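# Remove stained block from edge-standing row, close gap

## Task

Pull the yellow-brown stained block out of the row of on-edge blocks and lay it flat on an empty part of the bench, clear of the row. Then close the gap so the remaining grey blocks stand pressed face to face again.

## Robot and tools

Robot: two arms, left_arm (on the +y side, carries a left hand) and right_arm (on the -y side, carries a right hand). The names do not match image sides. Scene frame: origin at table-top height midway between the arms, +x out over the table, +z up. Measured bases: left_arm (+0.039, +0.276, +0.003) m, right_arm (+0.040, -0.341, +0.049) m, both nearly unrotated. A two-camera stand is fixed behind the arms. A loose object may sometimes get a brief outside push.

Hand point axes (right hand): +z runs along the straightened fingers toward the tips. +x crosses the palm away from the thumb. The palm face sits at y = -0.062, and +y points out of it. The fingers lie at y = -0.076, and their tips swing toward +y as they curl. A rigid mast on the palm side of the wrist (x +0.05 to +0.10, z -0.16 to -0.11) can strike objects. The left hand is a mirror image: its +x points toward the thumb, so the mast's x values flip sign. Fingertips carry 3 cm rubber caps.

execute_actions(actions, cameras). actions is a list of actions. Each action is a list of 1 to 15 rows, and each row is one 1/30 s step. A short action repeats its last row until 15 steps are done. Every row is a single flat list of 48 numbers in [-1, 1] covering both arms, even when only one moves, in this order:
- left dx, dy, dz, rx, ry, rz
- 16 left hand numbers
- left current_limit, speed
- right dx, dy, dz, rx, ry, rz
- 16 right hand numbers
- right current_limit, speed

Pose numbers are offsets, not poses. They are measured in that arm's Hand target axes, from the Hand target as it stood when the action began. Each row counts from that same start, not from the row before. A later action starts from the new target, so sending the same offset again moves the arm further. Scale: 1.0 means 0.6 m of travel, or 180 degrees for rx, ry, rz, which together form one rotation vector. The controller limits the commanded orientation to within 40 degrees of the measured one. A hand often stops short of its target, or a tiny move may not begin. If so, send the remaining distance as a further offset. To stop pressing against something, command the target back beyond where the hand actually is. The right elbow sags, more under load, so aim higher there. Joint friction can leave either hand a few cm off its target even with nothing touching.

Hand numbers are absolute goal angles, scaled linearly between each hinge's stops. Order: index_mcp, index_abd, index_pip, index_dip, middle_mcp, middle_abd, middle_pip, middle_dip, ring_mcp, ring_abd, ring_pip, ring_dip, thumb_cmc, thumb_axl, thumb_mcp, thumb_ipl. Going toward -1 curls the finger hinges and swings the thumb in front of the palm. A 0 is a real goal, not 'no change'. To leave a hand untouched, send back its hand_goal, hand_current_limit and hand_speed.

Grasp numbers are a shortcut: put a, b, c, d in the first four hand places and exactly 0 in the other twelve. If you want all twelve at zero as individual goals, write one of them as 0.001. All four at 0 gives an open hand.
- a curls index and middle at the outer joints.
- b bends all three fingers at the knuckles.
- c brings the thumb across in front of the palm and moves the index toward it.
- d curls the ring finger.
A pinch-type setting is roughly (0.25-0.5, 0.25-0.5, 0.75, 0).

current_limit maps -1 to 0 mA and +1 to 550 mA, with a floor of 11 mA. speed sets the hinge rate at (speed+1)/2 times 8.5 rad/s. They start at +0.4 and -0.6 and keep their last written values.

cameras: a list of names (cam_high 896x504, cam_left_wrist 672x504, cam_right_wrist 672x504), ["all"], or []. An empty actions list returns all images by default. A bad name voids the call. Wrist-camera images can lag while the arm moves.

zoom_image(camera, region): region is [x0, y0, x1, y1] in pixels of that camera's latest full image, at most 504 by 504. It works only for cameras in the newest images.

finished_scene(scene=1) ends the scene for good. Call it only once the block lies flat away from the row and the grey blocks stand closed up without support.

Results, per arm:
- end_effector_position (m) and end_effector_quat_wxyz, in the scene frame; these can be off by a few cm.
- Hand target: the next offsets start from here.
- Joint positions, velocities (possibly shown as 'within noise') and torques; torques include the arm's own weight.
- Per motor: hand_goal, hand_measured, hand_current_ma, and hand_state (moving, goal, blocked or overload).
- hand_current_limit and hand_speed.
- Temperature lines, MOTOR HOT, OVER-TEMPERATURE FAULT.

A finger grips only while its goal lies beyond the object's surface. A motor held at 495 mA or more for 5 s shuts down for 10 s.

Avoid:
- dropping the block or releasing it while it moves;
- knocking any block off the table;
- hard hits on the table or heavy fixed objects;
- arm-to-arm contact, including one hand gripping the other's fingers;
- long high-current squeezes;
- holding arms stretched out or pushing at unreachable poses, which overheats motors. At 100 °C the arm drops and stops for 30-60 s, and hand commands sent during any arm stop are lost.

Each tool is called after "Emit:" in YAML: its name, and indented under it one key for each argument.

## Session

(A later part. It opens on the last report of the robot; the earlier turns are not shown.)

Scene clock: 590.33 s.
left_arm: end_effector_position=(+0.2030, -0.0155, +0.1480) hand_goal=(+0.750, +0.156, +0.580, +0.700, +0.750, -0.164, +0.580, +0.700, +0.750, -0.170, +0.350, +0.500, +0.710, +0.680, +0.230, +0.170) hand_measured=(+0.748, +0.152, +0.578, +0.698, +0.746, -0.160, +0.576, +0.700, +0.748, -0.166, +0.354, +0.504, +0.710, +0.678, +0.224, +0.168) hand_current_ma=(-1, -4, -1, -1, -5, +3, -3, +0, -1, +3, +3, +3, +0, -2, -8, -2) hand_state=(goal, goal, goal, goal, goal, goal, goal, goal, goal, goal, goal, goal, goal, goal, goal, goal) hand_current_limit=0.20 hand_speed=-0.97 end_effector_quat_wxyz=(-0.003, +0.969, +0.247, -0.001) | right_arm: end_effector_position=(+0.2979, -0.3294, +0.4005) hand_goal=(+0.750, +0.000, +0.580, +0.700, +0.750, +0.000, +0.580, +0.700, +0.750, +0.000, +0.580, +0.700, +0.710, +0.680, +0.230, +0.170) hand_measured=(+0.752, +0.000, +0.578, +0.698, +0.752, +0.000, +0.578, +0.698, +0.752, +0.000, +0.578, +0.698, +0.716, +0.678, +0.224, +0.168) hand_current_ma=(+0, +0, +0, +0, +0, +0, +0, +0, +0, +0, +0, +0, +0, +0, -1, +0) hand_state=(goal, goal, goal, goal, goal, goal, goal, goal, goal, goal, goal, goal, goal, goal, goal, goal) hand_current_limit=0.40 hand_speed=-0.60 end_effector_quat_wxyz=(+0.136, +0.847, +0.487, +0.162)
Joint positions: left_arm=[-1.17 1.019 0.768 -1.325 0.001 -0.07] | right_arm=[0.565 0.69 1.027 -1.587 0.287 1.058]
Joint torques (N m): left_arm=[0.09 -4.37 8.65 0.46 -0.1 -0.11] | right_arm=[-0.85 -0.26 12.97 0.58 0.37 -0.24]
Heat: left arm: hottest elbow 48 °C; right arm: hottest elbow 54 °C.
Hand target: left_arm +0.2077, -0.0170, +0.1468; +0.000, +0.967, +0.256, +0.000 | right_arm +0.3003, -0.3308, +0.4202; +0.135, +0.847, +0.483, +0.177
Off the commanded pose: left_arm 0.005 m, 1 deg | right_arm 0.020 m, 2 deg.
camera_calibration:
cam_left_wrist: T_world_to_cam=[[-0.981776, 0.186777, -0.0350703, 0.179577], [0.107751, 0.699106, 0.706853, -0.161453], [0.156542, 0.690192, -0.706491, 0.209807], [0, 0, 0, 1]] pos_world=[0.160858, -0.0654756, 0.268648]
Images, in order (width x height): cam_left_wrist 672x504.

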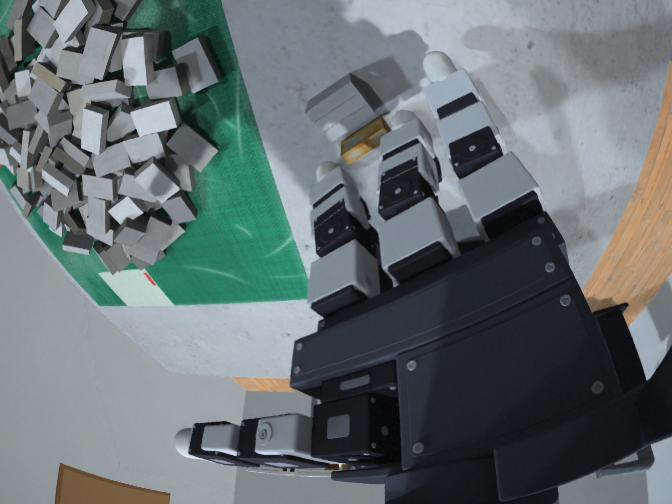

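Emit:
execute_actions:
  actions:
    - [[0.002,-0.0035,0.0085,0,0,0,0.75,0.2,0.58,0.7,0.75,-0.15,0.58,0.7,0.75,-0.17,0.35,0.5,0.71,0.68,0.23,0.17,0.2,-0.97,0,0,0,0,0,0,0,0,0,0,0,0,0,0,0,0,0,0,0,0,0,0,0.4,-0.6]]
    - [[0,0,0.0082,0,0,0,0.75,0.2,0.58,0.7,0.75,-0.15,0.58,0.7,0.75,-0.17,0.35,0.5,0.71,0.68,0.23,0.17,0.2,-0.97,0,0,0,0,0,0,0,0,0,0,0,0,0,0,0,0,0,0,0,0,0,0,0.4,-0.6]]
  cameras: ["all"]

Emit:
zoom_image:
  camera: "cam_left_wrist"
  region: [310, 100, 420, 180]

Emit:
zoom_image:
  camera: "cam_right_wrist"
  region: [60, 110, 150, 200]

Emit:
zoom_image:
  camera: "cam_high"
  region: [335, 200, 385, 250]

Scene clock: 610.43 s.
left_arm: end_effector_position=(+0.2023, -0.0140, +0.1392) hand_goal=(+0.750, +0.200, +0.580, +0.700, +0.750, -0.150, +0.580, +0.700, +0.750, -0.170, +0.350, +0.500, +0.710, +0.680, +0.230, +0.170) hand_measured=(+0.748, +0.194, +0.578, +0.698, +0.746, -0.152, +0.576, +0.700, +0.748, -0.166, +0.354, +0.504, +0.710, +0.678, +0.224, +0.168) hand_current_ma=(-1, -4, -1, -1, -5, -1, -3, +0, -1, +3, +3, +3, +0, -2, -8, -2) hand_state=(goal, goal, goal, goal, goal, goal, goal, goal, goal, goal, goal, goal, goal, goal, goal, goal) hand_current_limit=0.20 hand_speed=-0.97 end_effector_quat_wxyz=(-0.001, +0.969, +0.247, -0.001) | right_arm: end_effector_position=(+0.2979, -0.3294, +0.4005) hand_goal=(+0.750, +0.000, +0.580, +0.700, +0.750, +0.000, +0.580, +0.700, +0.750, +0.000, +0.580, +0.700, +0.710, +0.680, +0.230, +0.170) hand_measured=(+0.752, +0.000, +0.578, +0.698, +0.752, +0.000, +0.578, +0.698, +0.752, +0.000, +0.578, +0.698, +0.716, +0.678, +0.224, +0.168) hand_current_ma=(+0, +0, +0, +0, +0, +0, +0, +0, +0, +0, +0, +0, +0, +0, -1, +0) hand_state=(goal, goal, goal, goal, goal, goal, goal, goal, goal, goal, goal, goal, goal, goal, goal, goal) hand_current_limit=0.40 hand_speed=-0.60 end_effector_quat_wxyz=(+0.136, +0.847, +0.487, +0.162)
Joint positions: left_arm=[-1.17 1.019 0.743 -1.297 0.001 -0.07] | right_arm=[0.565 0.69 1.027 -1.587 0.287 1.058]
Joint velocities: left_arm=[-0.005 -0.015 -0.007 -0.002 -0.154 -0.022] | right_arm=[within noise]
Joint torques (N m): left_arm=[0.56 -4.37 8.54 0.54 -0.07 -0.06] | right_arm=[-0.67 -0.26 13 0.61 0.37 -0.24]
Heat: left arm: hottest elbow 46 °C; right arm: hottest elbow 54 °C.
Hand target: left_arm +0.2077, -0.0146, +0.1369; +0.000, +0.967, +0.256, +0.000 | right_arm +0.3003, -0.3308, +0.4202; +0.135, +0.847, +0.483, +0.177
Off the commanded pose: left_arm 0.006 m, 1 deg | right_arm 0.020 m, 2 deg.
camera_calibration:
cam_left_wrist: T_world_to_cam=[[-0.981733, 0.186661, -0.0368502, 0.178576], [0.106833, 0.701071, 0.705043, -0.155728], [0.157439, 0.688227, -0.708206, 0.202575], [0, 0, 0, 1]] pos_world=[0.160057, -0.0635744, 0.259841]
cam_right_wrist: T_world_to_cam=[[0.155389, -0.982877, 0.0990261, -0.370646], [-0.887783, -0.0949813, 0.450356, -0.000954311], [-0.433239, -0.157894, -0.887341, 0.551716], [0, 0, 0, 1]] pos_world=[0.295772, -0.277278, 0.526694]

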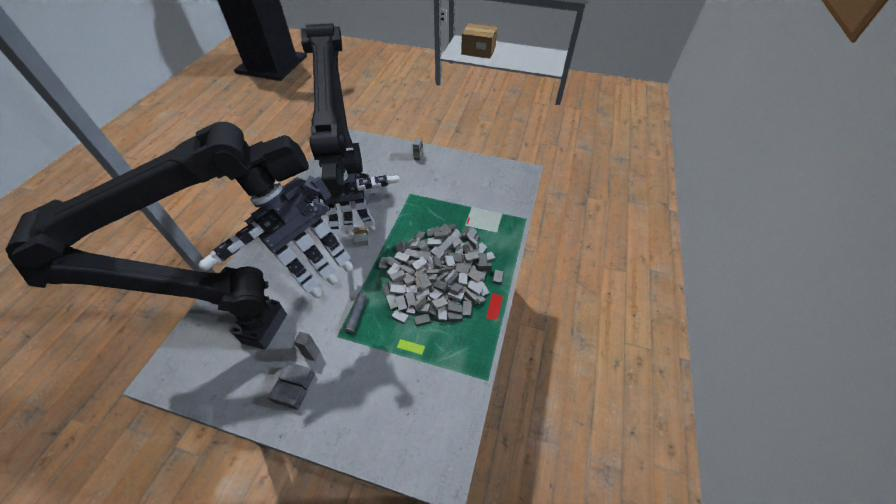

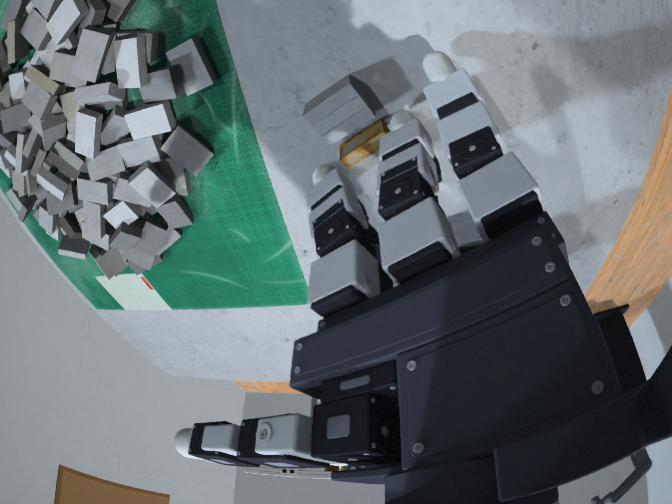

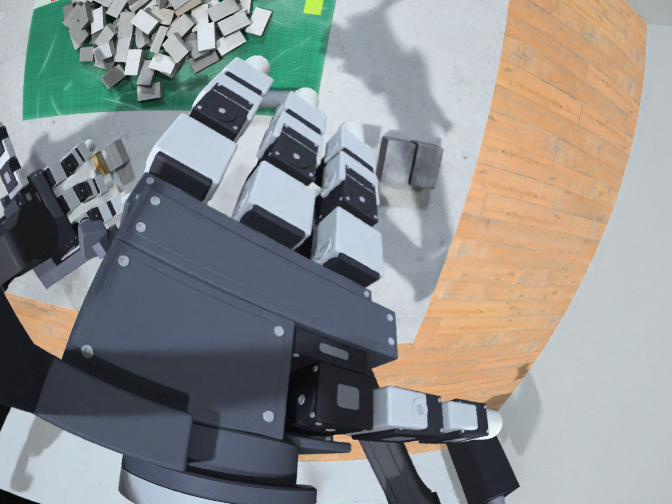

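Scaled by 4.582 from the camera's 672x504 image, which has a finer 960x720 frame.

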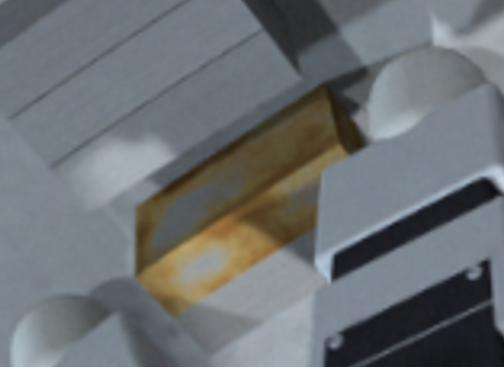

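Scaled by 5.600 from the camera's 672x504 image, which has a finer 960x720 frame.

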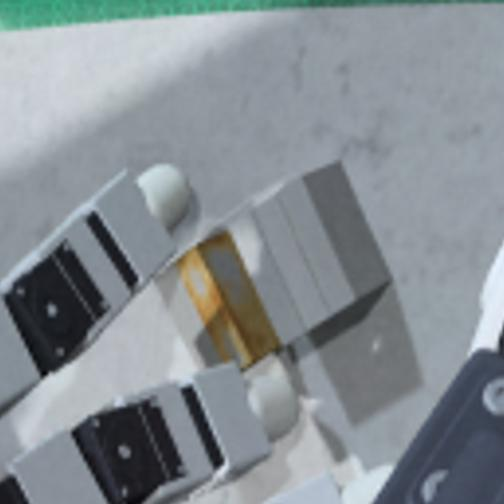

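Scaled by 10.080 from the camera's 896x504 image, which has a finer 1280x720 frame.

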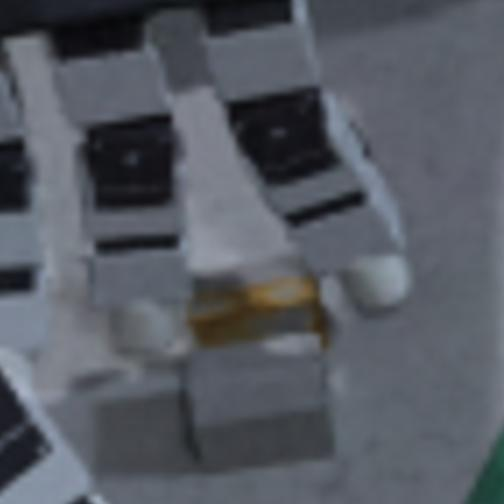

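Emit:
execute_actions:
  actions:
    - [[0,0,0.003,0,0,0,0.75,0.15,0.58,0.7,0.75,-0.11,0.58,0.7,0.75,-0.17,0.35,0.5,0.71,0.68,0.23,0.17,0.1,-0.97,0,0,0,0,0,0,0,0,0,0,0,0,0,0,0,0,0,0,0,0,0,0,0.4,-0.6]]
    - [[0,0,0,0,0,0,0.75,0.055,0.58,0.7,0.75,0.01,0.58,0.7,0.75,-0.17,0.35,0.5,0.71,0.68,0.23,0.17,0.1,-0.97,0,0,0,0,0,0,0,0,0,0,0,0,0,0,0,0,0,0,0,0,0,0,0.4,-0.6]]
    - [[0,0,0,0,0,0,0.75,0.055,0.58,0.7,0.75,0.01,0.58,0.7,0.75,-0.17,0.35,0.5,0.71,0.68,0.23,0.17,0.1,-0.97,0,0,0,0,0,0,0,0,0,0,0,0,0,0,0,0,0,0,0,0,0,0,0.4,-0.6]]
  cameras: ["cam_left_wrist"]

Emit:
zoom_image:
  camera: "cam_left_wrist"
  region: [310, 100, 420, 180]

Scene clock: 628.23 s.
left_arm: end_effector_position=(+0.2028, -0.0151, +0.1387) hand_goal=(+0.750, +0.056, +0.580, +0.700, +0.750, +0.010, +0.580, +0.700, +0.750, -0.170, +0.350, +0.500, +0.710, +0.680, +0.230, +0.170) hand_measured=(+0.748, +0.110, +0.578, +0.698, +0.746, -0.080, +0.576, +0.700, +0.748, -0.166, +0.354, +0.504, +0.710, +0.678, +0.224, +0.168) hand_current_ma=(-1, +106, -1, -1, -5, -218, -2, +0, -1, +3, +3, +3, +0, -2, -8, -2) hand_state=(goal, blocked, goal, goal, goal, blocked, goal, goal, goal, goal, goal, goal, goal, goal, goal, goal) hand_current_limit=0.10 hand_speed=-0.97 end_effector_quat_wxyz=(+0.000, +0.969, +0.247, -0.001) | right_arm: end_effector_position=(+0.2979, -0.3294, +0.4005) hand_goal=(+0.750, +0.000, +0.580, +0.700, +0.750, +0.000, +0.580, +0.700, +0.750, +0.000, +0.580, +0.700, +0.710, +0.680, +0.230, +0.170) hand_measured=(+0.752, +0.000, +0.578, +0.698, +0.752, +0.000, +0.578, +0.698, +0.752, +0.000, +0.578, +0.698, +0.716, +0.678, +0.224, +0.168) hand_current_ma=(+0, +0, +0, +0, +0, +0, +0, +0, +0, +0, +0, +0, +0, +0, -1, +0) hand_state=(goal, goal, goal, goal, goal, goal, goal, goal, goal, goal, goal, goal, goal, goal, goal, goal) hand_current_limit=0.40 hand_speed=-0.60 end_effector_quat_wxyz=(+0.136, +0.847, +0.487, +0.162)
Joint positions: left_arm=[-1.17 1.021 0.742 -1.291 0.001 -0.07] | right_arm=[0.565 0.69 1.027 -1.587 0.287 1.058]
Joint torques (N m): left_arm=[-0.15 -4.13 8.24 0.38 -0.11 -0.09] | right_arm=[-0.62 -0.32 13 0.58 0.35 -0.24]
Heat: left arm: hottest elbow 46 °C; right arm: hottest elbow 54 °C.
Hand target: left_arm +0.2077, -0.0146, +0.1351; +0.000, +0.967, +0.256, +0.001 | right_arm +0.3003, -0.3308, +0.4202; +0.135, +0.847, +0.483, +0.177
Off the commanded pose: left_arm 0.006 m, 1 deg | right_arm 0.020 m, 2 deg.
camera_calibration:
cam_left_wrist: T_world_to_cam=[[-0.981676, 0.18652, -0.0390241, 0.179534], [0.10573, 0.703505, 0.702782, -0.154132], [0.158537, 0.685778, -0.710334, 0.203009], [0, 0, 0, 1]] pos_world=[0.160357, -0.0642729, 0.259532]
Images, in order (width x height): cam_left_wrist 672x504.

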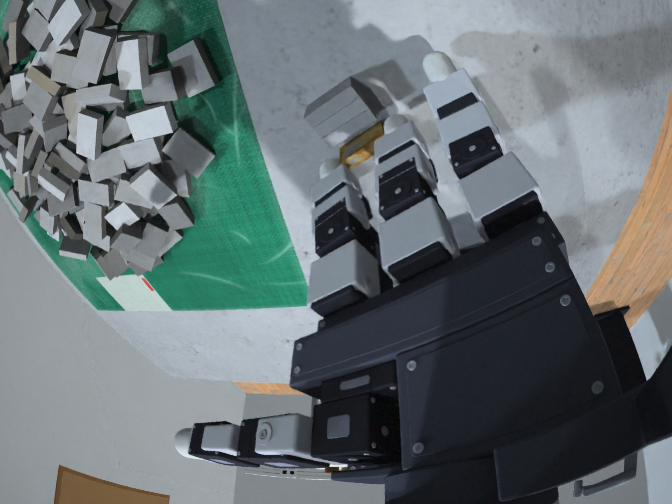

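Scaled by 4.582 from the camera's 672x504 image, which has a finer 960x720 frame.

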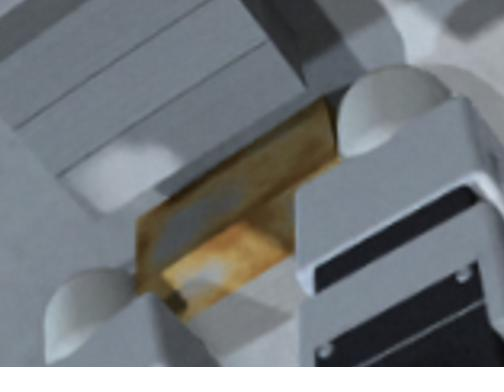

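Emit:
execute_actions:
  actions:
    - [[0,0.012,-0.003,-0.012,0,0,0.75,0.04,0.58,0.7,0.75,0.02,0.58,0.7,0.75,-0.17,0.35,0.5,0.71,0.68,0.23,0.17,0.1,-0.97,0,0,0,0,0,0,0,0,0,0,0,0,0,0,0,0,0,0,0,0,0,0,0.4,-0.6]]
  cameras: ["all"]

Emit:
zoom_image:
  camera: "cam_left_wrist"
  region: [310, 100, 420, 180]

Emit:
zoom_image:
  camera: "cam_right_wrist"
  region: [60, 110, 150, 200]

Emit:
zoom_image:
  camera: "cam_high"
  region: [335, 200, 385, 250]

Scene clock: 635.53 s.
left_arm: end_effector_position=(+0.2064, -0.0220, +0.1407) hand_goal=(+0.750, +0.040, +0.580, +0.700, +0.750, +0.020, +0.580, +0.700, +0.750, -0.170, +0.350, +0.500, +0.710, +0.680, +0.230, +0.170) hand_measured=(+0.752, +0.110, +0.582, +0.700, +0.750, -0.076, +0.580, +0.700, +0.748, -0.166, +0.354, +0.504, +0.710, +0.678, +0.224, +0.168) hand_current_ma=(+1, +152, +1, +0, +0, -244, +0, +0, -1, +3, +3, +3, +0, -2, -8, -2) hand_state=(goal, blocked, goal, goal, goal, blocked, goal, goal, goal, goal, goal, goal, goal, goal, goal, goal) hand_current_limit=0.10 hand_speed=-0.97 end_effector_quat_wxyz=(+0.016, +0.969, +0.247, +0.004) | right_arm: end_effector_position=(+0.2979, -0.3294, +0.4005) hand_goal=(+0.750, +0.000, +0.580, +0.700, +0.750, +0.000, +0.580, +0.700, +0.750, +0.000, +0.580, +0.700, +0.710, +0.680, +0.230, +0.170) hand_measured=(+0.752, +0.000, +0.578, +0.698, +0.752, +0.000, +0.578, +0.698, +0.752, +0.000, +0.578, +0.698, +0.716, +0.678, +0.224, +0.168) hand_current_ma=(+0, +0, +0, +0, +0, +0, +0, +0, +0, +0, +0, +0, +0, +0, -1, +0) hand_state=(goal, goal, goal, goal, goal, goal, goal, goal, goal, goal, goal, goal, goal, goal, goal, goal) hand_current_limit=0.40 hand_speed=-0.60 end_effector_quat_wxyz=(+0.136, +0.847, +0.487, +0.162)
Joint positions: left_arm=[-1.17 1.021 0.739 -1.256 -0.001 -0.07] | right_arm=[0.565 0.69 1.027 -1.587 0.287 1.058]
Joint torques (N m): left_arm=[0.67 -4.6 7.94 0.7 -0.11 -0.05] | right_arm=[-0.56 -0.26 12.96 0.61 0.35 -0.23]
Heat: left arm: hottest elbow 45 °C; right arm: hottest elbow 54 °C.
Hand target: left_arm +0.2113, -0.0209, +0.1369; +0.018, +0.967, +0.255, +0.005 | right_arm +0.3003, -0.3308, +0.4202; +0.135, +0.847, +0.483, +0.177
Off the commanded pose: left_arm 0.006 m, 1 deg | right_arm 0.020 m, 2 deg.
camera_calibration:
cam_left_wrist: T_world_to_cam=[[-0.980897, 0.185106, -0.0598153, 0.18716], [0.0948398, 0.723518, 0.683759, -0.145662], [0.169845, 0.665024, -0.727252, 0.208123], [0, 0, 0, 1]] pos_world=[0.16205, -0.0676616, 0.262151]
cam_right_wrist: T_world_to_cam=[[0.155389, -0.982877, 0.0990261, -0.370646], [-0.887783, -0.0949813, 0.450356, -0.000954311], [-0.433239, -0.157894, -0.887341, 0.551716], [0, 0, 0, 1]] pos_world=[0.295772, -0.277278, 0.526694]

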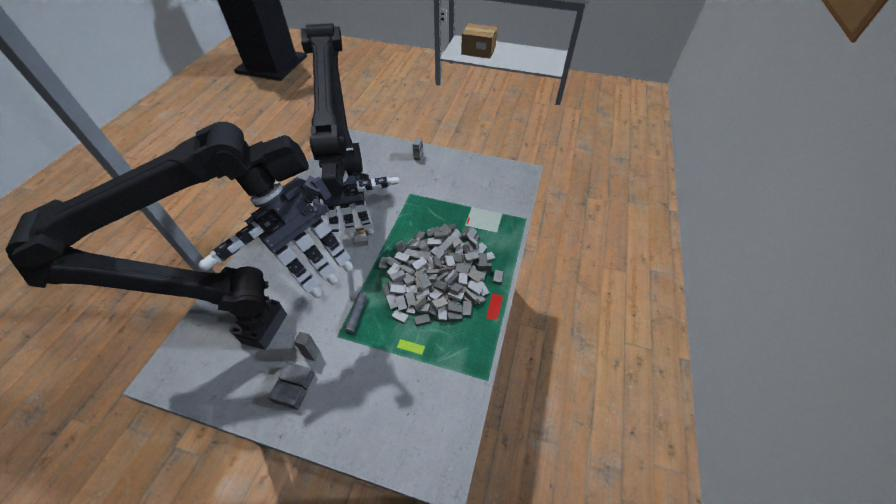

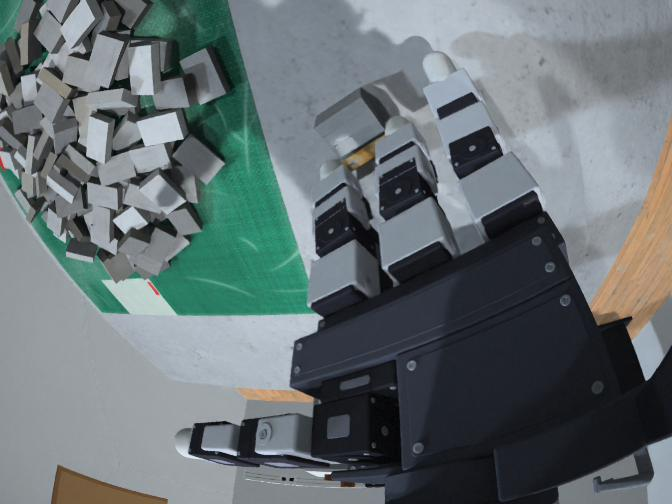

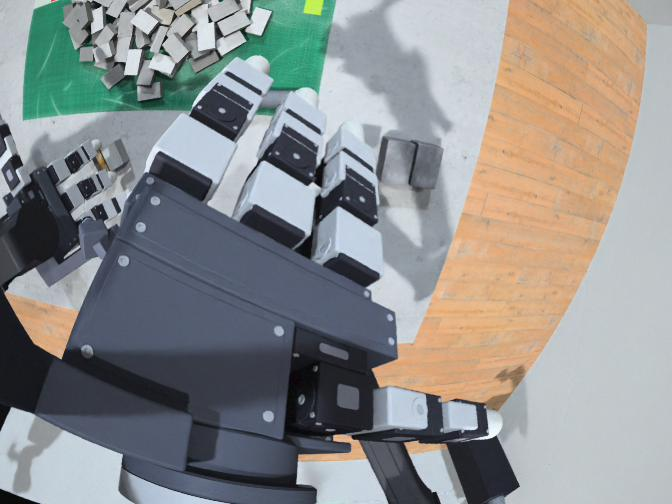

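Scaled by 4.582 from the camera's 672x504 image, which has a finer 960x720 frame.

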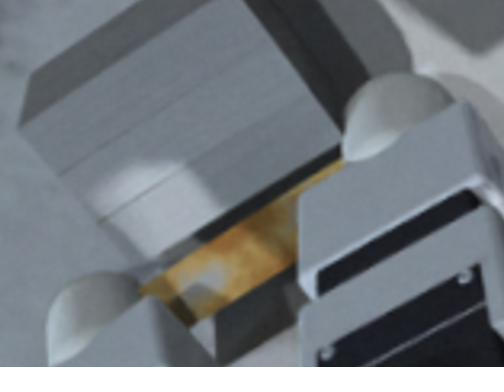

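Scaled by 5.600 from the camera's 672x504 image, which has a finer 960x720 frame.

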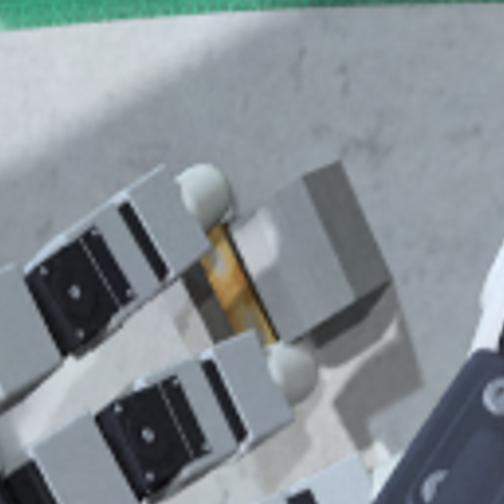

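Scaled by 10.080 from the camera's 896x504 image, which has a finer 1280x720 frame.

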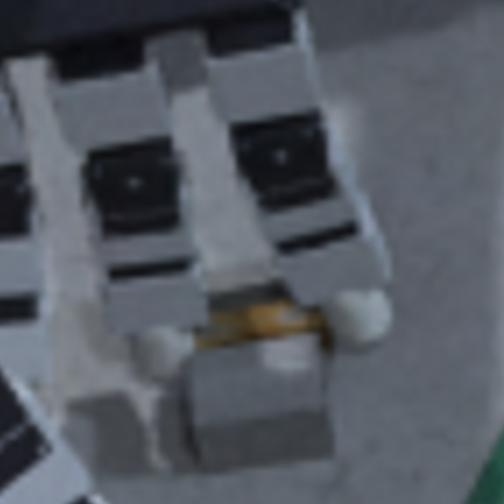

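Emit:
execute_actions:
  actions:
    - [[0,0.012,-0.05,0,0,0,0.75,0.03,0.58,0.7,0.75,0.03,0.58,0.7,0.75,-0.17,0.35,0.5,0.71,0.68,0.23,0.17,0.1,-0.97,0,0,0,0,0,0,0,0,0,0,0,0,0,0,0,0,0,0,0,0,0,0,0.4,-0.6]]
    - [[0,0,-0.05,0,0,0,0.75,0.03,0.58,0.7,0.75,0.03,0.58,0.7,0.75,-0.17,0.35,0.5,0.71,0.68,0.23,0.17,0.1,-0.97,0,0,0,0,0,0,0,0,0,0,0,0,0,0,0,0,0,0,0,0,0,0,0.4,-0.6]]
  cameras: ["all"]

Emit:
zoom_image:
  camera: "cam_left_wrist"
  region: [280, 50, 440, 190]

Emit:
zoom_image:
  camera: "cam_right_wrist"
  region: [60, 110, 150, 200]

Emit:
zoom_image:
  camera: "cam_high"
  region: [335, 200, 385, 250]

Scene clock: 644.07 s.
left_arm: end_effector_position=(+0.2034, -0.0152, +0.1694) hand_goal=(+0.750, +0.030, +0.580, +0.700, +0.750, +0.030, +0.580, +0.700, +0.750, -0.170, +0.350, +0.500, +0.710, +0.680, +0.230, +0.170) hand_measured=(+0.748, +0.110, +0.580, +0.700, +0.744, -0.076, +0.578, +0.700, +0.748, -0.166, +0.354, +0.504, +0.710, +0.678, +0.224, +0.168) hand_current_ma=(-2, +184, +0, +0, -5, -273, -1, +0, -1, +3, +3, +3, +0, -2, -8, -2) hand_state=(goal, blocked, goal, goal, goal, blocked, goal, goal, goal, goal, goal, goal, goal, goal, goal, goal) hand_current_limit=0.10 hand_speed=-0.97 end_effector_quat_wxyz=(-0.007, +0.969, +0.247, +0.000) | right_arm: end_effector_position=(+0.2979, -0.3294, +0.4005) hand_goal=(+0.750, +0.000, +0.580, +0.700, +0.750, +0.000, +0.580, +0.700, +0.750, +0.000, +0.580, +0.700, +0.710, +0.680, +0.230, +0.170) hand_measured=(+0.752, +0.000, +0.578, +0.698, +0.752, +0.000, +0.578, +0.698, +0.752, +0.000, +0.578, +0.698, +0.716, +0.678, +0.224, +0.168) hand_current_ma=(+0, +0, +0, +0, +0, +0, +0, +0, +0, +0, +0, +0, +0, +0, -1, +0) hand_state=(goal, goal, goal, goal, goal, goal, goal, goal, goal, goal, goal, goal, goal, goal, goal, goal) hand_current_limit=0.40 hand_speed=-0.60 end_effector_quat_wxyz=(+0.136, +0.847, +0.487, +0.162)
Joint positions: left_arm=[-1.17 1.009 0.82 -1.395 -0.001 -0.07] | right_arm=[0.565 0.69 1.027 -1.587 0.287 1.058]
Joint torques (N m): left_arm=[0.21 -5.66 13.64 -0.35 -0.11 -0.09] | right_arm=[-0.67 -0.32 12.97 0.59 0.36 -0.24]
Motor temperatures (°C): left_arm=[25 26 45 23 21 24] | right_arm=[31 32 55 24 22 25]
Heat: left arm: hottest elbow 45 °C; right arm: hottest elbow 55 °C.
Hand target: left_arm +0.2137, -0.0251, +0.1971; +0.018, +0.967, +0.255, +0.005 | right_arm +0.3003, -0.3308, +0.4202; +0.135, +0.847, +0.483, +0.177
Off the commanded pose: left_arm 0.031 m, 3 deg | right_arm 0.020 m, 2 deg.
camera_calibration:
cam_left_wrist: T_world_to_cam=[[-0.981785, 0.187104, -0.0330058, 0.180347], [0.108234, 0.693571, 0.712211, -0.178006], [0.156149, 0.695666, -0.701189, 0.223951], [0, 0, 0, 1]] pos_world=[0.161358, -0.066079, 0.289762]
cam_right_wrist: T_world_to_cam=[[0.155389, -0.982877, 0.0990261, -0.370646], [-0.887783, -0.0949813, 0.450356, -0.000954311], [-0.433239, -0.157894, -0.887341, 0.551716], [0, 0, 0, 1]] pos_world=[0.295772, -0.277278, 0.526694]

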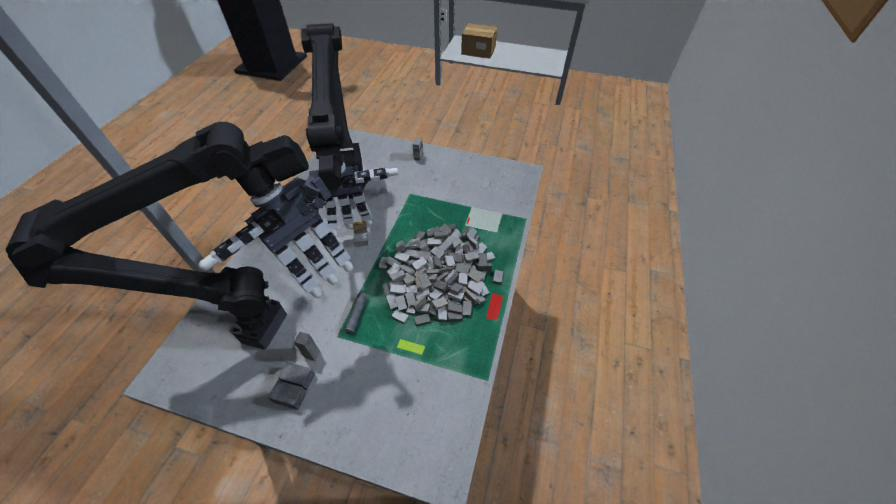

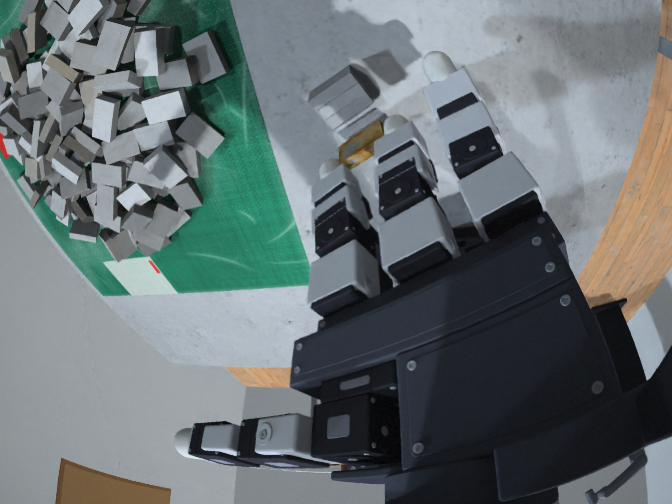

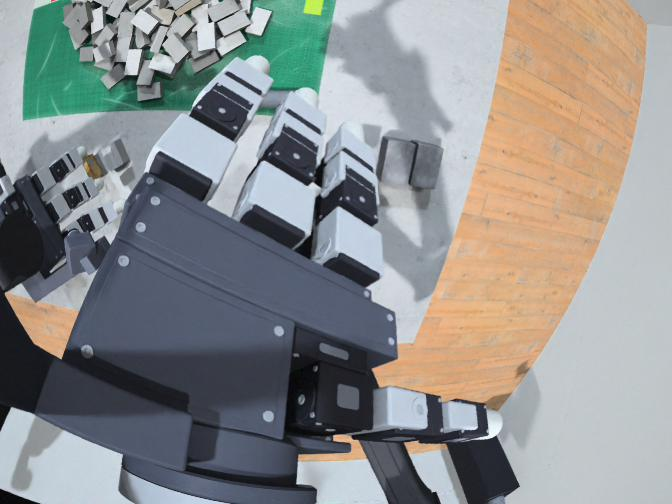

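Scaled by 3.150 from the camera's 672x504 image, which has a finer 960x720 frame.

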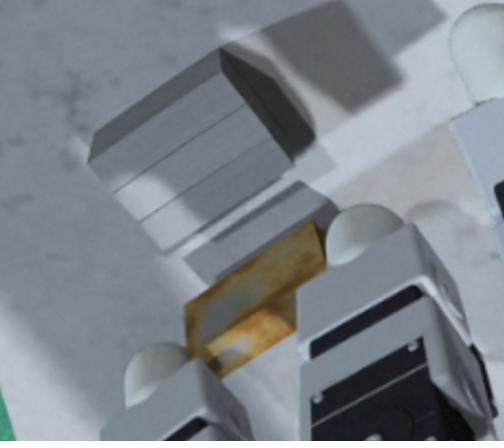

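Scaled by 5.600 from the camera's 672x504 image, which has a finer 960x720 frame.

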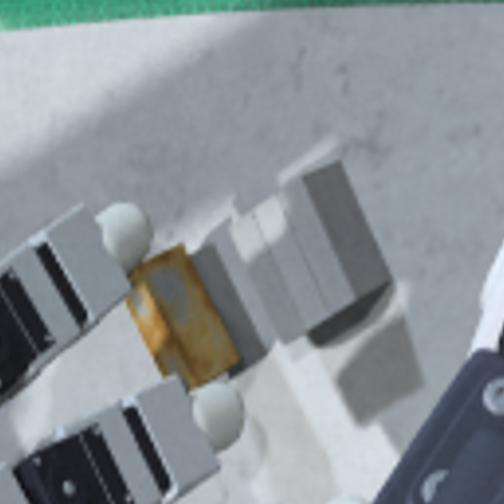

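Scaled by 10.080 from the camera's 896x504 image, which has a finer 1280x720 frame.

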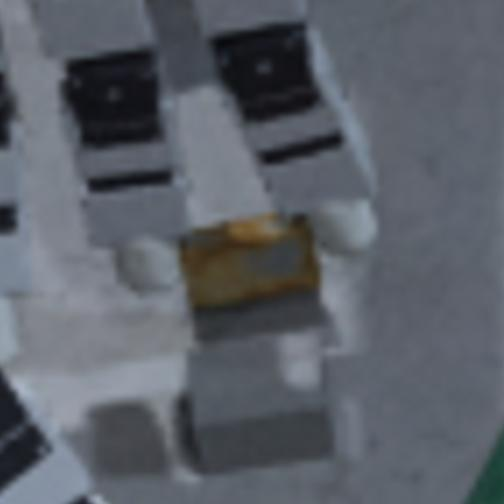

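Emit:
execute_actions:
  actions:
    - [[0,0,-0.05,0,0,0,0.75,0.03,0.58,0.7,0.75,0.03,0.58,0.7,0.75,-0.17,0.35,0.5,0.71,0.68,0.23,0.17,0.1,-0.97,-0.0473,0.0209,-0.0243,0,0,0,0,0,0,0,0,0,0,0,0,0,0,0,0,0,0,0,0.4,-0.6]]
    - [[-0.014,0.025,-0.01,0.006,0,0,0.75,0.03,0.58,0.7,0.75,0.03,0.58,0.7,0.75,-0.17,0.35,0.5,0.71,0.68,0.23,0.17,0.1,-0.97,-0.0473,0.0209,-0.0243,0,0,0,0,0,0,0,0,0,0,0,0,0,0,0,0,0,0,0,0.4,-0.6]]
    - [[-0.029,0.051,0,0.006,0,0,0.75,0.03,0.58,0.7,0.75,0.03,0.58,0.7,0.75,-0.17,0.35,0.5,0.71,0.68,0.23,0.17,0.1,-0.97,-0.0473,0.0209,-0.0243,0,0,0,0,0,0,0,0,0,0,0,0,0,0,0,0,0,0,0,0.4,-0.6]]
    - [[-0.029,0.051,0,0,0,0,0.75,0.03,0.58,0.7,0.75,0.03,0.58,0.7,0.75,-0.17,0.35,0.5,0.71,0.68,0.23,0.17,0.1,-0.97,0,0,0,0,0,0,0,0,0,0,0,0,0,0,0,0,0,0,0,0,0,0,0.4,-0.6]]
  cameras: ["all"]

Scene clock: 664.53 s.
left_arm: end_effector_position=(+0.2099, -0.0917, +0.2091) hand_goal=(+0.750, +0.030, +0.580, +0.700, +0.750, +0.030, +0.580, +0.700, +0.750, -0.170, +0.350, +0.500, +0.710, +0.680, +0.230, +0.170) hand_measured=(+0.748, +0.110, +0.580, +0.700, +0.746, -0.074, +0.578, +0.700, +0.748, -0.166, +0.352, +0.504, +0.710, +0.678, +0.224, +0.168) hand_current_ma=(-2, +184, +0, +0, -3, -272, -1, +0, -1, +2, +2, +3, +0, -2, -8, -2) hand_state=(goal, blocked, goal, goal, goal, blocked, goal, goal, goal, goal, goal, goal, goal, goal, goal, goal) hand_current_limit=0.10 hand_speed=-0.97 end_effector_quat_wxyz=(-0.030, +0.966, +0.255, -0.003) | right_arm: end_effector_position=(+0.2732, -0.4187, +0.4367) hand_goal=(+0.750, +0.000, +0.580, +0.700, +0.750, +0.000, +0.580, +0.700, +0.750, +0.000, +0.580, +0.700, +0.710, +0.680, +0.230, +0.170) hand_measured=(+0.752, +0.000, +0.578, +0.698, +0.752, +0.000, +0.578, +0.698, +0.752, +0.000, +0.578, +0.698, +0.716, +0.678, +0.224, +0.168) hand_current_ma=(+0, +0, +0, +0, +0, +0, +0, +0, +0, +0, +0, +0, +0, +0, -1, +0) hand_state=(goal, goal, goal, goal, goal, goal, goal, goal, goal, goal, goal, goal, goal, goal, goal, goal) hand_current_limit=0.40 hand_speed=-0.60 end_effector_quat_wxyz=(+0.124, +0.850, +0.486, +0.161)
Joint positions: left_arm=[-1.253 1.232 1.096 -1.495 0.001 -0.172] | right_arm=[-0.069 0.598 1.111 -1.677 0.032 0.47]
Joint torques (N m): left_arm=[-1.03 -7.65 13.87 0.05 -0.05 -0.11] | right_arm=[-0.85 1.03 12.77 0.81 0.03 -0.23]
Motor temperatures (°C): left_arm=[25 26 47 23 21 24] | right_arm=[31 32 55 24 22 25]
Heat: left arm: hottest elbow 47 °C; right arm: hottest elbow 55 °C.
Hand target: left_arm +0.2131, -0.1115, +0.2341; +0.000, +0.967, +0.256, +0.001 | right_arm +0.2703, -0.4207, +0.4603; +0.135, +0.847, +0.483, +0.177
Off the commanded pose: left_arm 0.032 m, 3 deg | right_arm 0.024 m, 2 deg.
camera_calibration:
cam_left_wrist: T_world_to_cam=[[-0.985355, 0.17026, -0.00932965, 0.196681], [0.107715, 0.663934, 0.739993, -0.162255], [0.132185, 0.728151, -0.67255, 0.305948], [0, 0, 0, 1]] pos_world=[0.170836, -0.148537, 0.327668]
cam_right_wrist: T_world_to_cam=[[0.154895, -0.985001, 0.0760267, -0.449009], [-0.881173, -0.102951, 0.461449, -0.0576566], [-0.4467, -0.138469, -0.883903, 0.569341], [0, 0, 0, 1]] pos_world=[0.273069, -0.369375, 0.563985]

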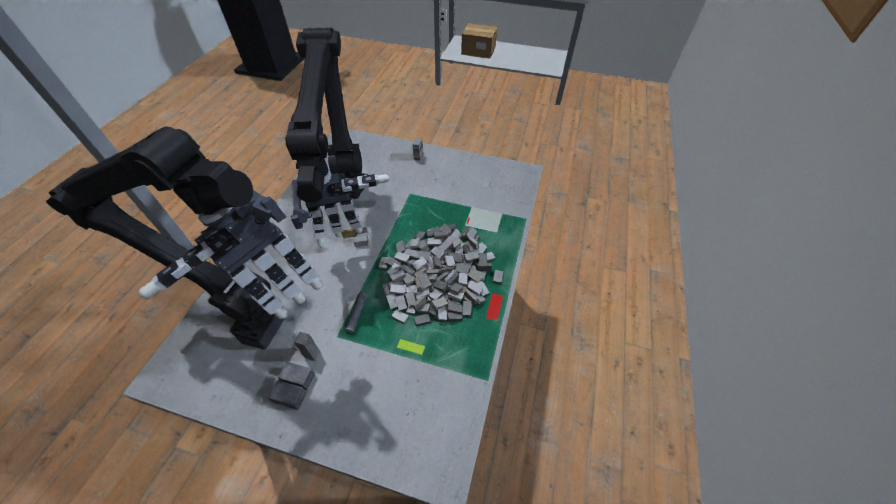

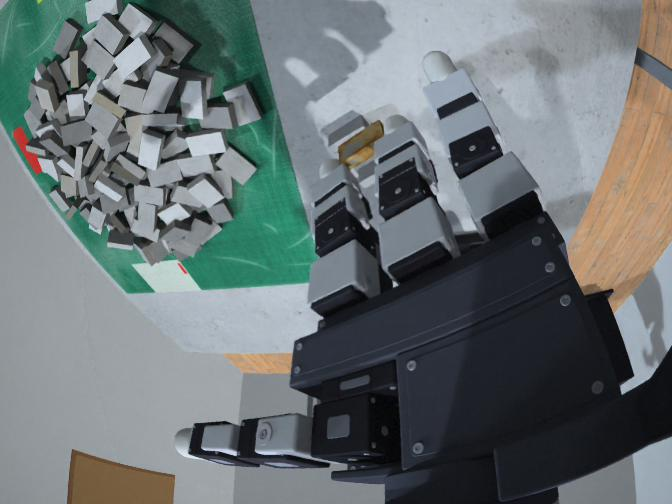

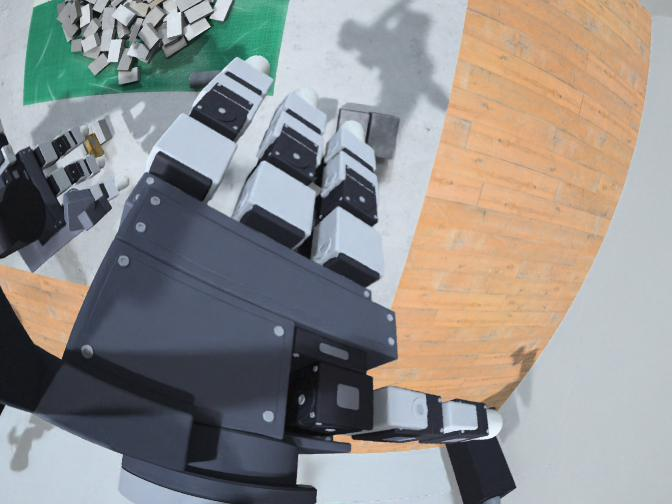

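Emit:
execute_actions:
  actions:
    - [[-0.024,0.034,0.01,0,0,0,0.75,0.03,0.58,0.7,0.75,0.03,0.58,0.7,0.75,-0.17,0.35,0.5,0.71,0.68,0.23,0.17,0.1,-0.97,0,0,0,0,0,0,0,0,0,0,0,0,0,0,0,0,0,0,0,0,0,0,0.4,-0.6]]
    - [[-0.024,0.034,0.02,0,0,0,0.75,0.03,0.58,0.7,0.75,0.03,0.58,0.7,0.75,-0.17,0.35,0.5,0.71,0.68,0.23,0.17,0.1,-0.97,0,0,0,0,0,0,0,0,0,0,0,0,0,0,0,0,0,0,0,0,0,0,0.4,-0.6]]
    - [[0,0,0.035,0,0,0,0.75,0.03,0.58,0.7,0.75,0.03,0.58,0.7,0.75,-0.17,0.35,0.5,0.71,0.68,0.23,0.17,0.1,-0.97,0,0,0,0,0,0,0,0,0,0,0,0,0,0,0,0,0,0,0,0,0,0,0.4,-0.6]]
    - [[0,0,0.035,0,0,0,0.75,0.03,0.58,0.7,0.75,0.03,0.58,0.7,0.75,-0.17,0.35,0.5,0.71,0.68,0.23,0.17,0.1,-0.97,0,0,0,0,0,0,0,0,0,0,0,0,0,0,0,0,0,0,0,0,0,0,0.4,-0.6]]
  cameras: ["all"]

Emit:
zoom_image:
  camera: "cam_left_wrist"
  region: [290, 40, 440, 190]

Emit:
zoom_image:
  camera: "cam_high"
  region: [290, 190, 390, 290]

Emit:
zoom_image:
  camera: "cam_right_wrist"
  region: [30, 90, 180, 240]

Scene clock: 682.60 s.
left_arm: end_effector_position=(+0.2110, -0.1553, +0.1724) hand_goal=(+0.750, +0.030, +0.580, +0.700, +0.750, +0.030, +0.580, +0.700, +0.750, -0.170, +0.350, +0.500, +0.710, +0.680, +0.230, +0.170) hand_measured=(+0.748, +0.110, +0.580, +0.700, +0.746, -0.074, +0.578, +0.700, +0.748, -0.166, +0.352, +0.504, +0.710, +0.678, +0.224, +0.168) hand_current_ma=(-2, +184, +0, +0, -3, -272, -1, +0, -1, +2, +2, +3, +0, -2, -8, -2) hand_state=(goal, blocked, goal, goal, goal, blocked, goal, goal, goal, goal, goal, goal, goal, goal, goal, goal) hand_current_limit=0.10 hand_speed=-0.97 end_effector_quat_wxyz=(-0.007, +0.967, +0.256, -0.001) | right_arm: end_effector_position=(+0.2733, -0.4186, +0.4366) hand_goal=(+0.750, +0.000, +0.580, +0.700, +0.750, +0.000, +0.580, +0.700, +0.750, +0.000, +0.580, +0.700, +0.710, +0.680, +0.230, +0.170) hand_measured=(+0.752, +0.000, +0.578, +0.698, +0.752, +0.000, +0.578, +0.698, +0.752, +0.000, +0.578, +0.698, +0.716, +0.678, +0.224, +0.168) hand_current_ma=(+0, +0, +0, +0, +0, +0, +0, +0, +0, +0, +0, +0, +0, +0, -1, +0) hand_state=(goal, goal, goal, goal, goal, goal, goal, goal, goal, goal, goal, goal, goal, goal, goal, goal) hand_current_limit=0.40 hand_speed=-0.60 end_effector_quat_wxyz=(+0.123, +0.850, +0.486, +0.161)
Joint positions: left_arm=[-1.306 1.385 1.129 -1.33 0.001 -0.226] | right_arm=[-0.07 0.598 1.111 -1.677 0.031 0.468]
Joint torques (N m): left_arm=[-1.49 -9.64 8.84 0.43 -0.08 -0.07] | right_arm=[-0.67 1.08 12.79 0.84 0.03 -0.24]
Motor temperatures (°C): left_arm=[25 26 51 23 21 24] | right_arm=[31 32 56 24 22 25]
Heat: left arm: hottest elbow 51 °C; right arm: hottest elbow 56 °C.
Hand target: left_arm +0.2083, -0.1612, +0.1742; +0.000, +0.967, +0.256, +0.001 | right_arm +0.2703, -0.4207, +0.4603; +0.135, +0.847, +0.483, +0.177
Off the commanded pose: left_arm 0.007 m, 1 deg | right_arm 0.024 m, 2 deg.
camera_calibration:
cam_left_wrist: T_world_to_cam=[[-0.98521, 0.168358, -0.031895, 0.211716], [0.0956265, 0.694663, 0.712951, -0.0810393], [0.142187, 0.699357, -0.700488, 0.325682], [0, 0, 0, 1]] pos_world=[0.170026, -0.207117, 0.292666]
cam_right_wrist: T_world_to_cam=[[0.155787, -0.984878, 0.075805, -0.448983], [-0.881066, -0.103848, 0.461453, -0.0580092], [-0.446602, -0.138677, -0.88392, 0.569261], [0, 0, 0, 1]] pos_world=[0.273069, -0.369274, 0.563985]

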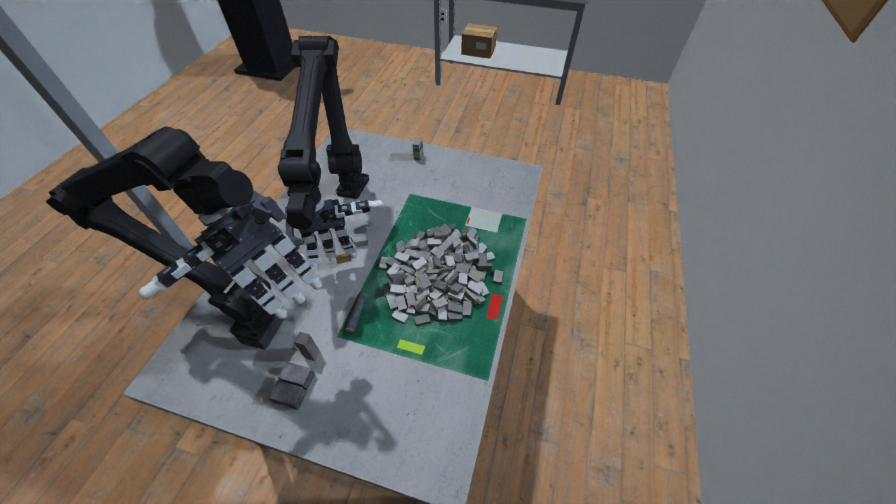

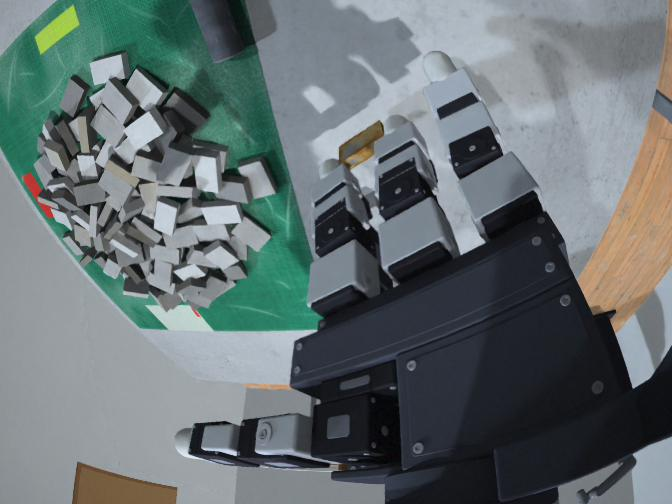

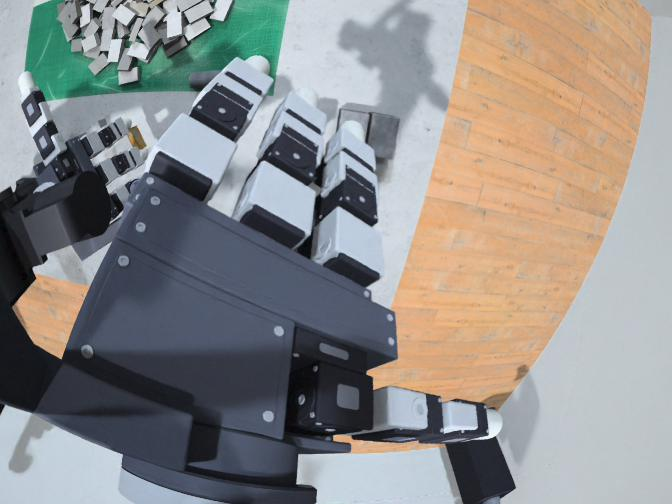

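Scaled by 3.360 from the camera's 672x504 image, which has a finer 960x720 frame.

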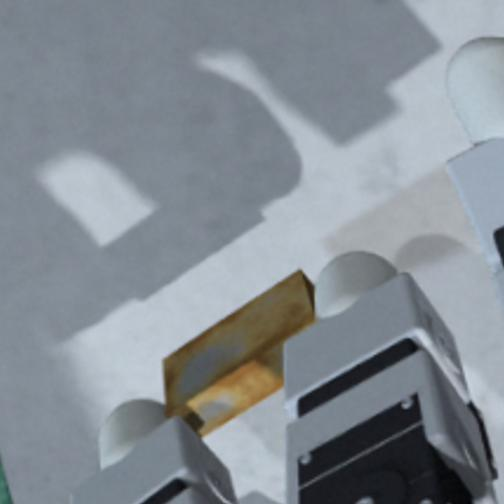

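Scaled by 5.040 from the camera's 896x504 image, which has a finer 1280x720 frame.

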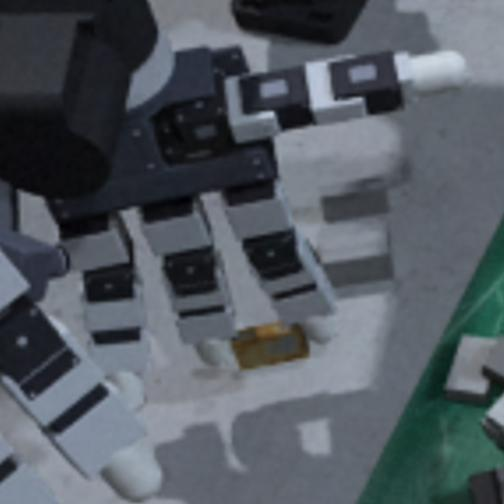

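Scaled by 3.360 from the camera's 672x504 image, which has a finer 960x720 frame.

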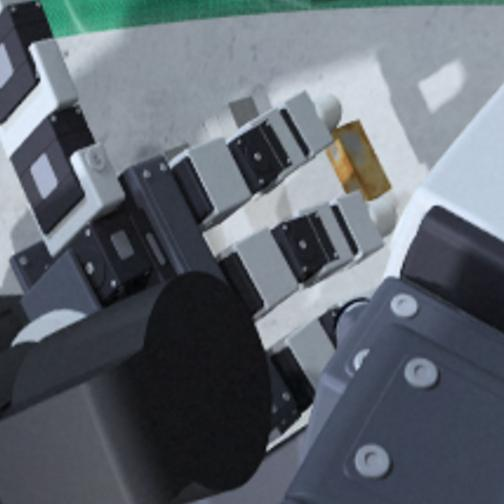

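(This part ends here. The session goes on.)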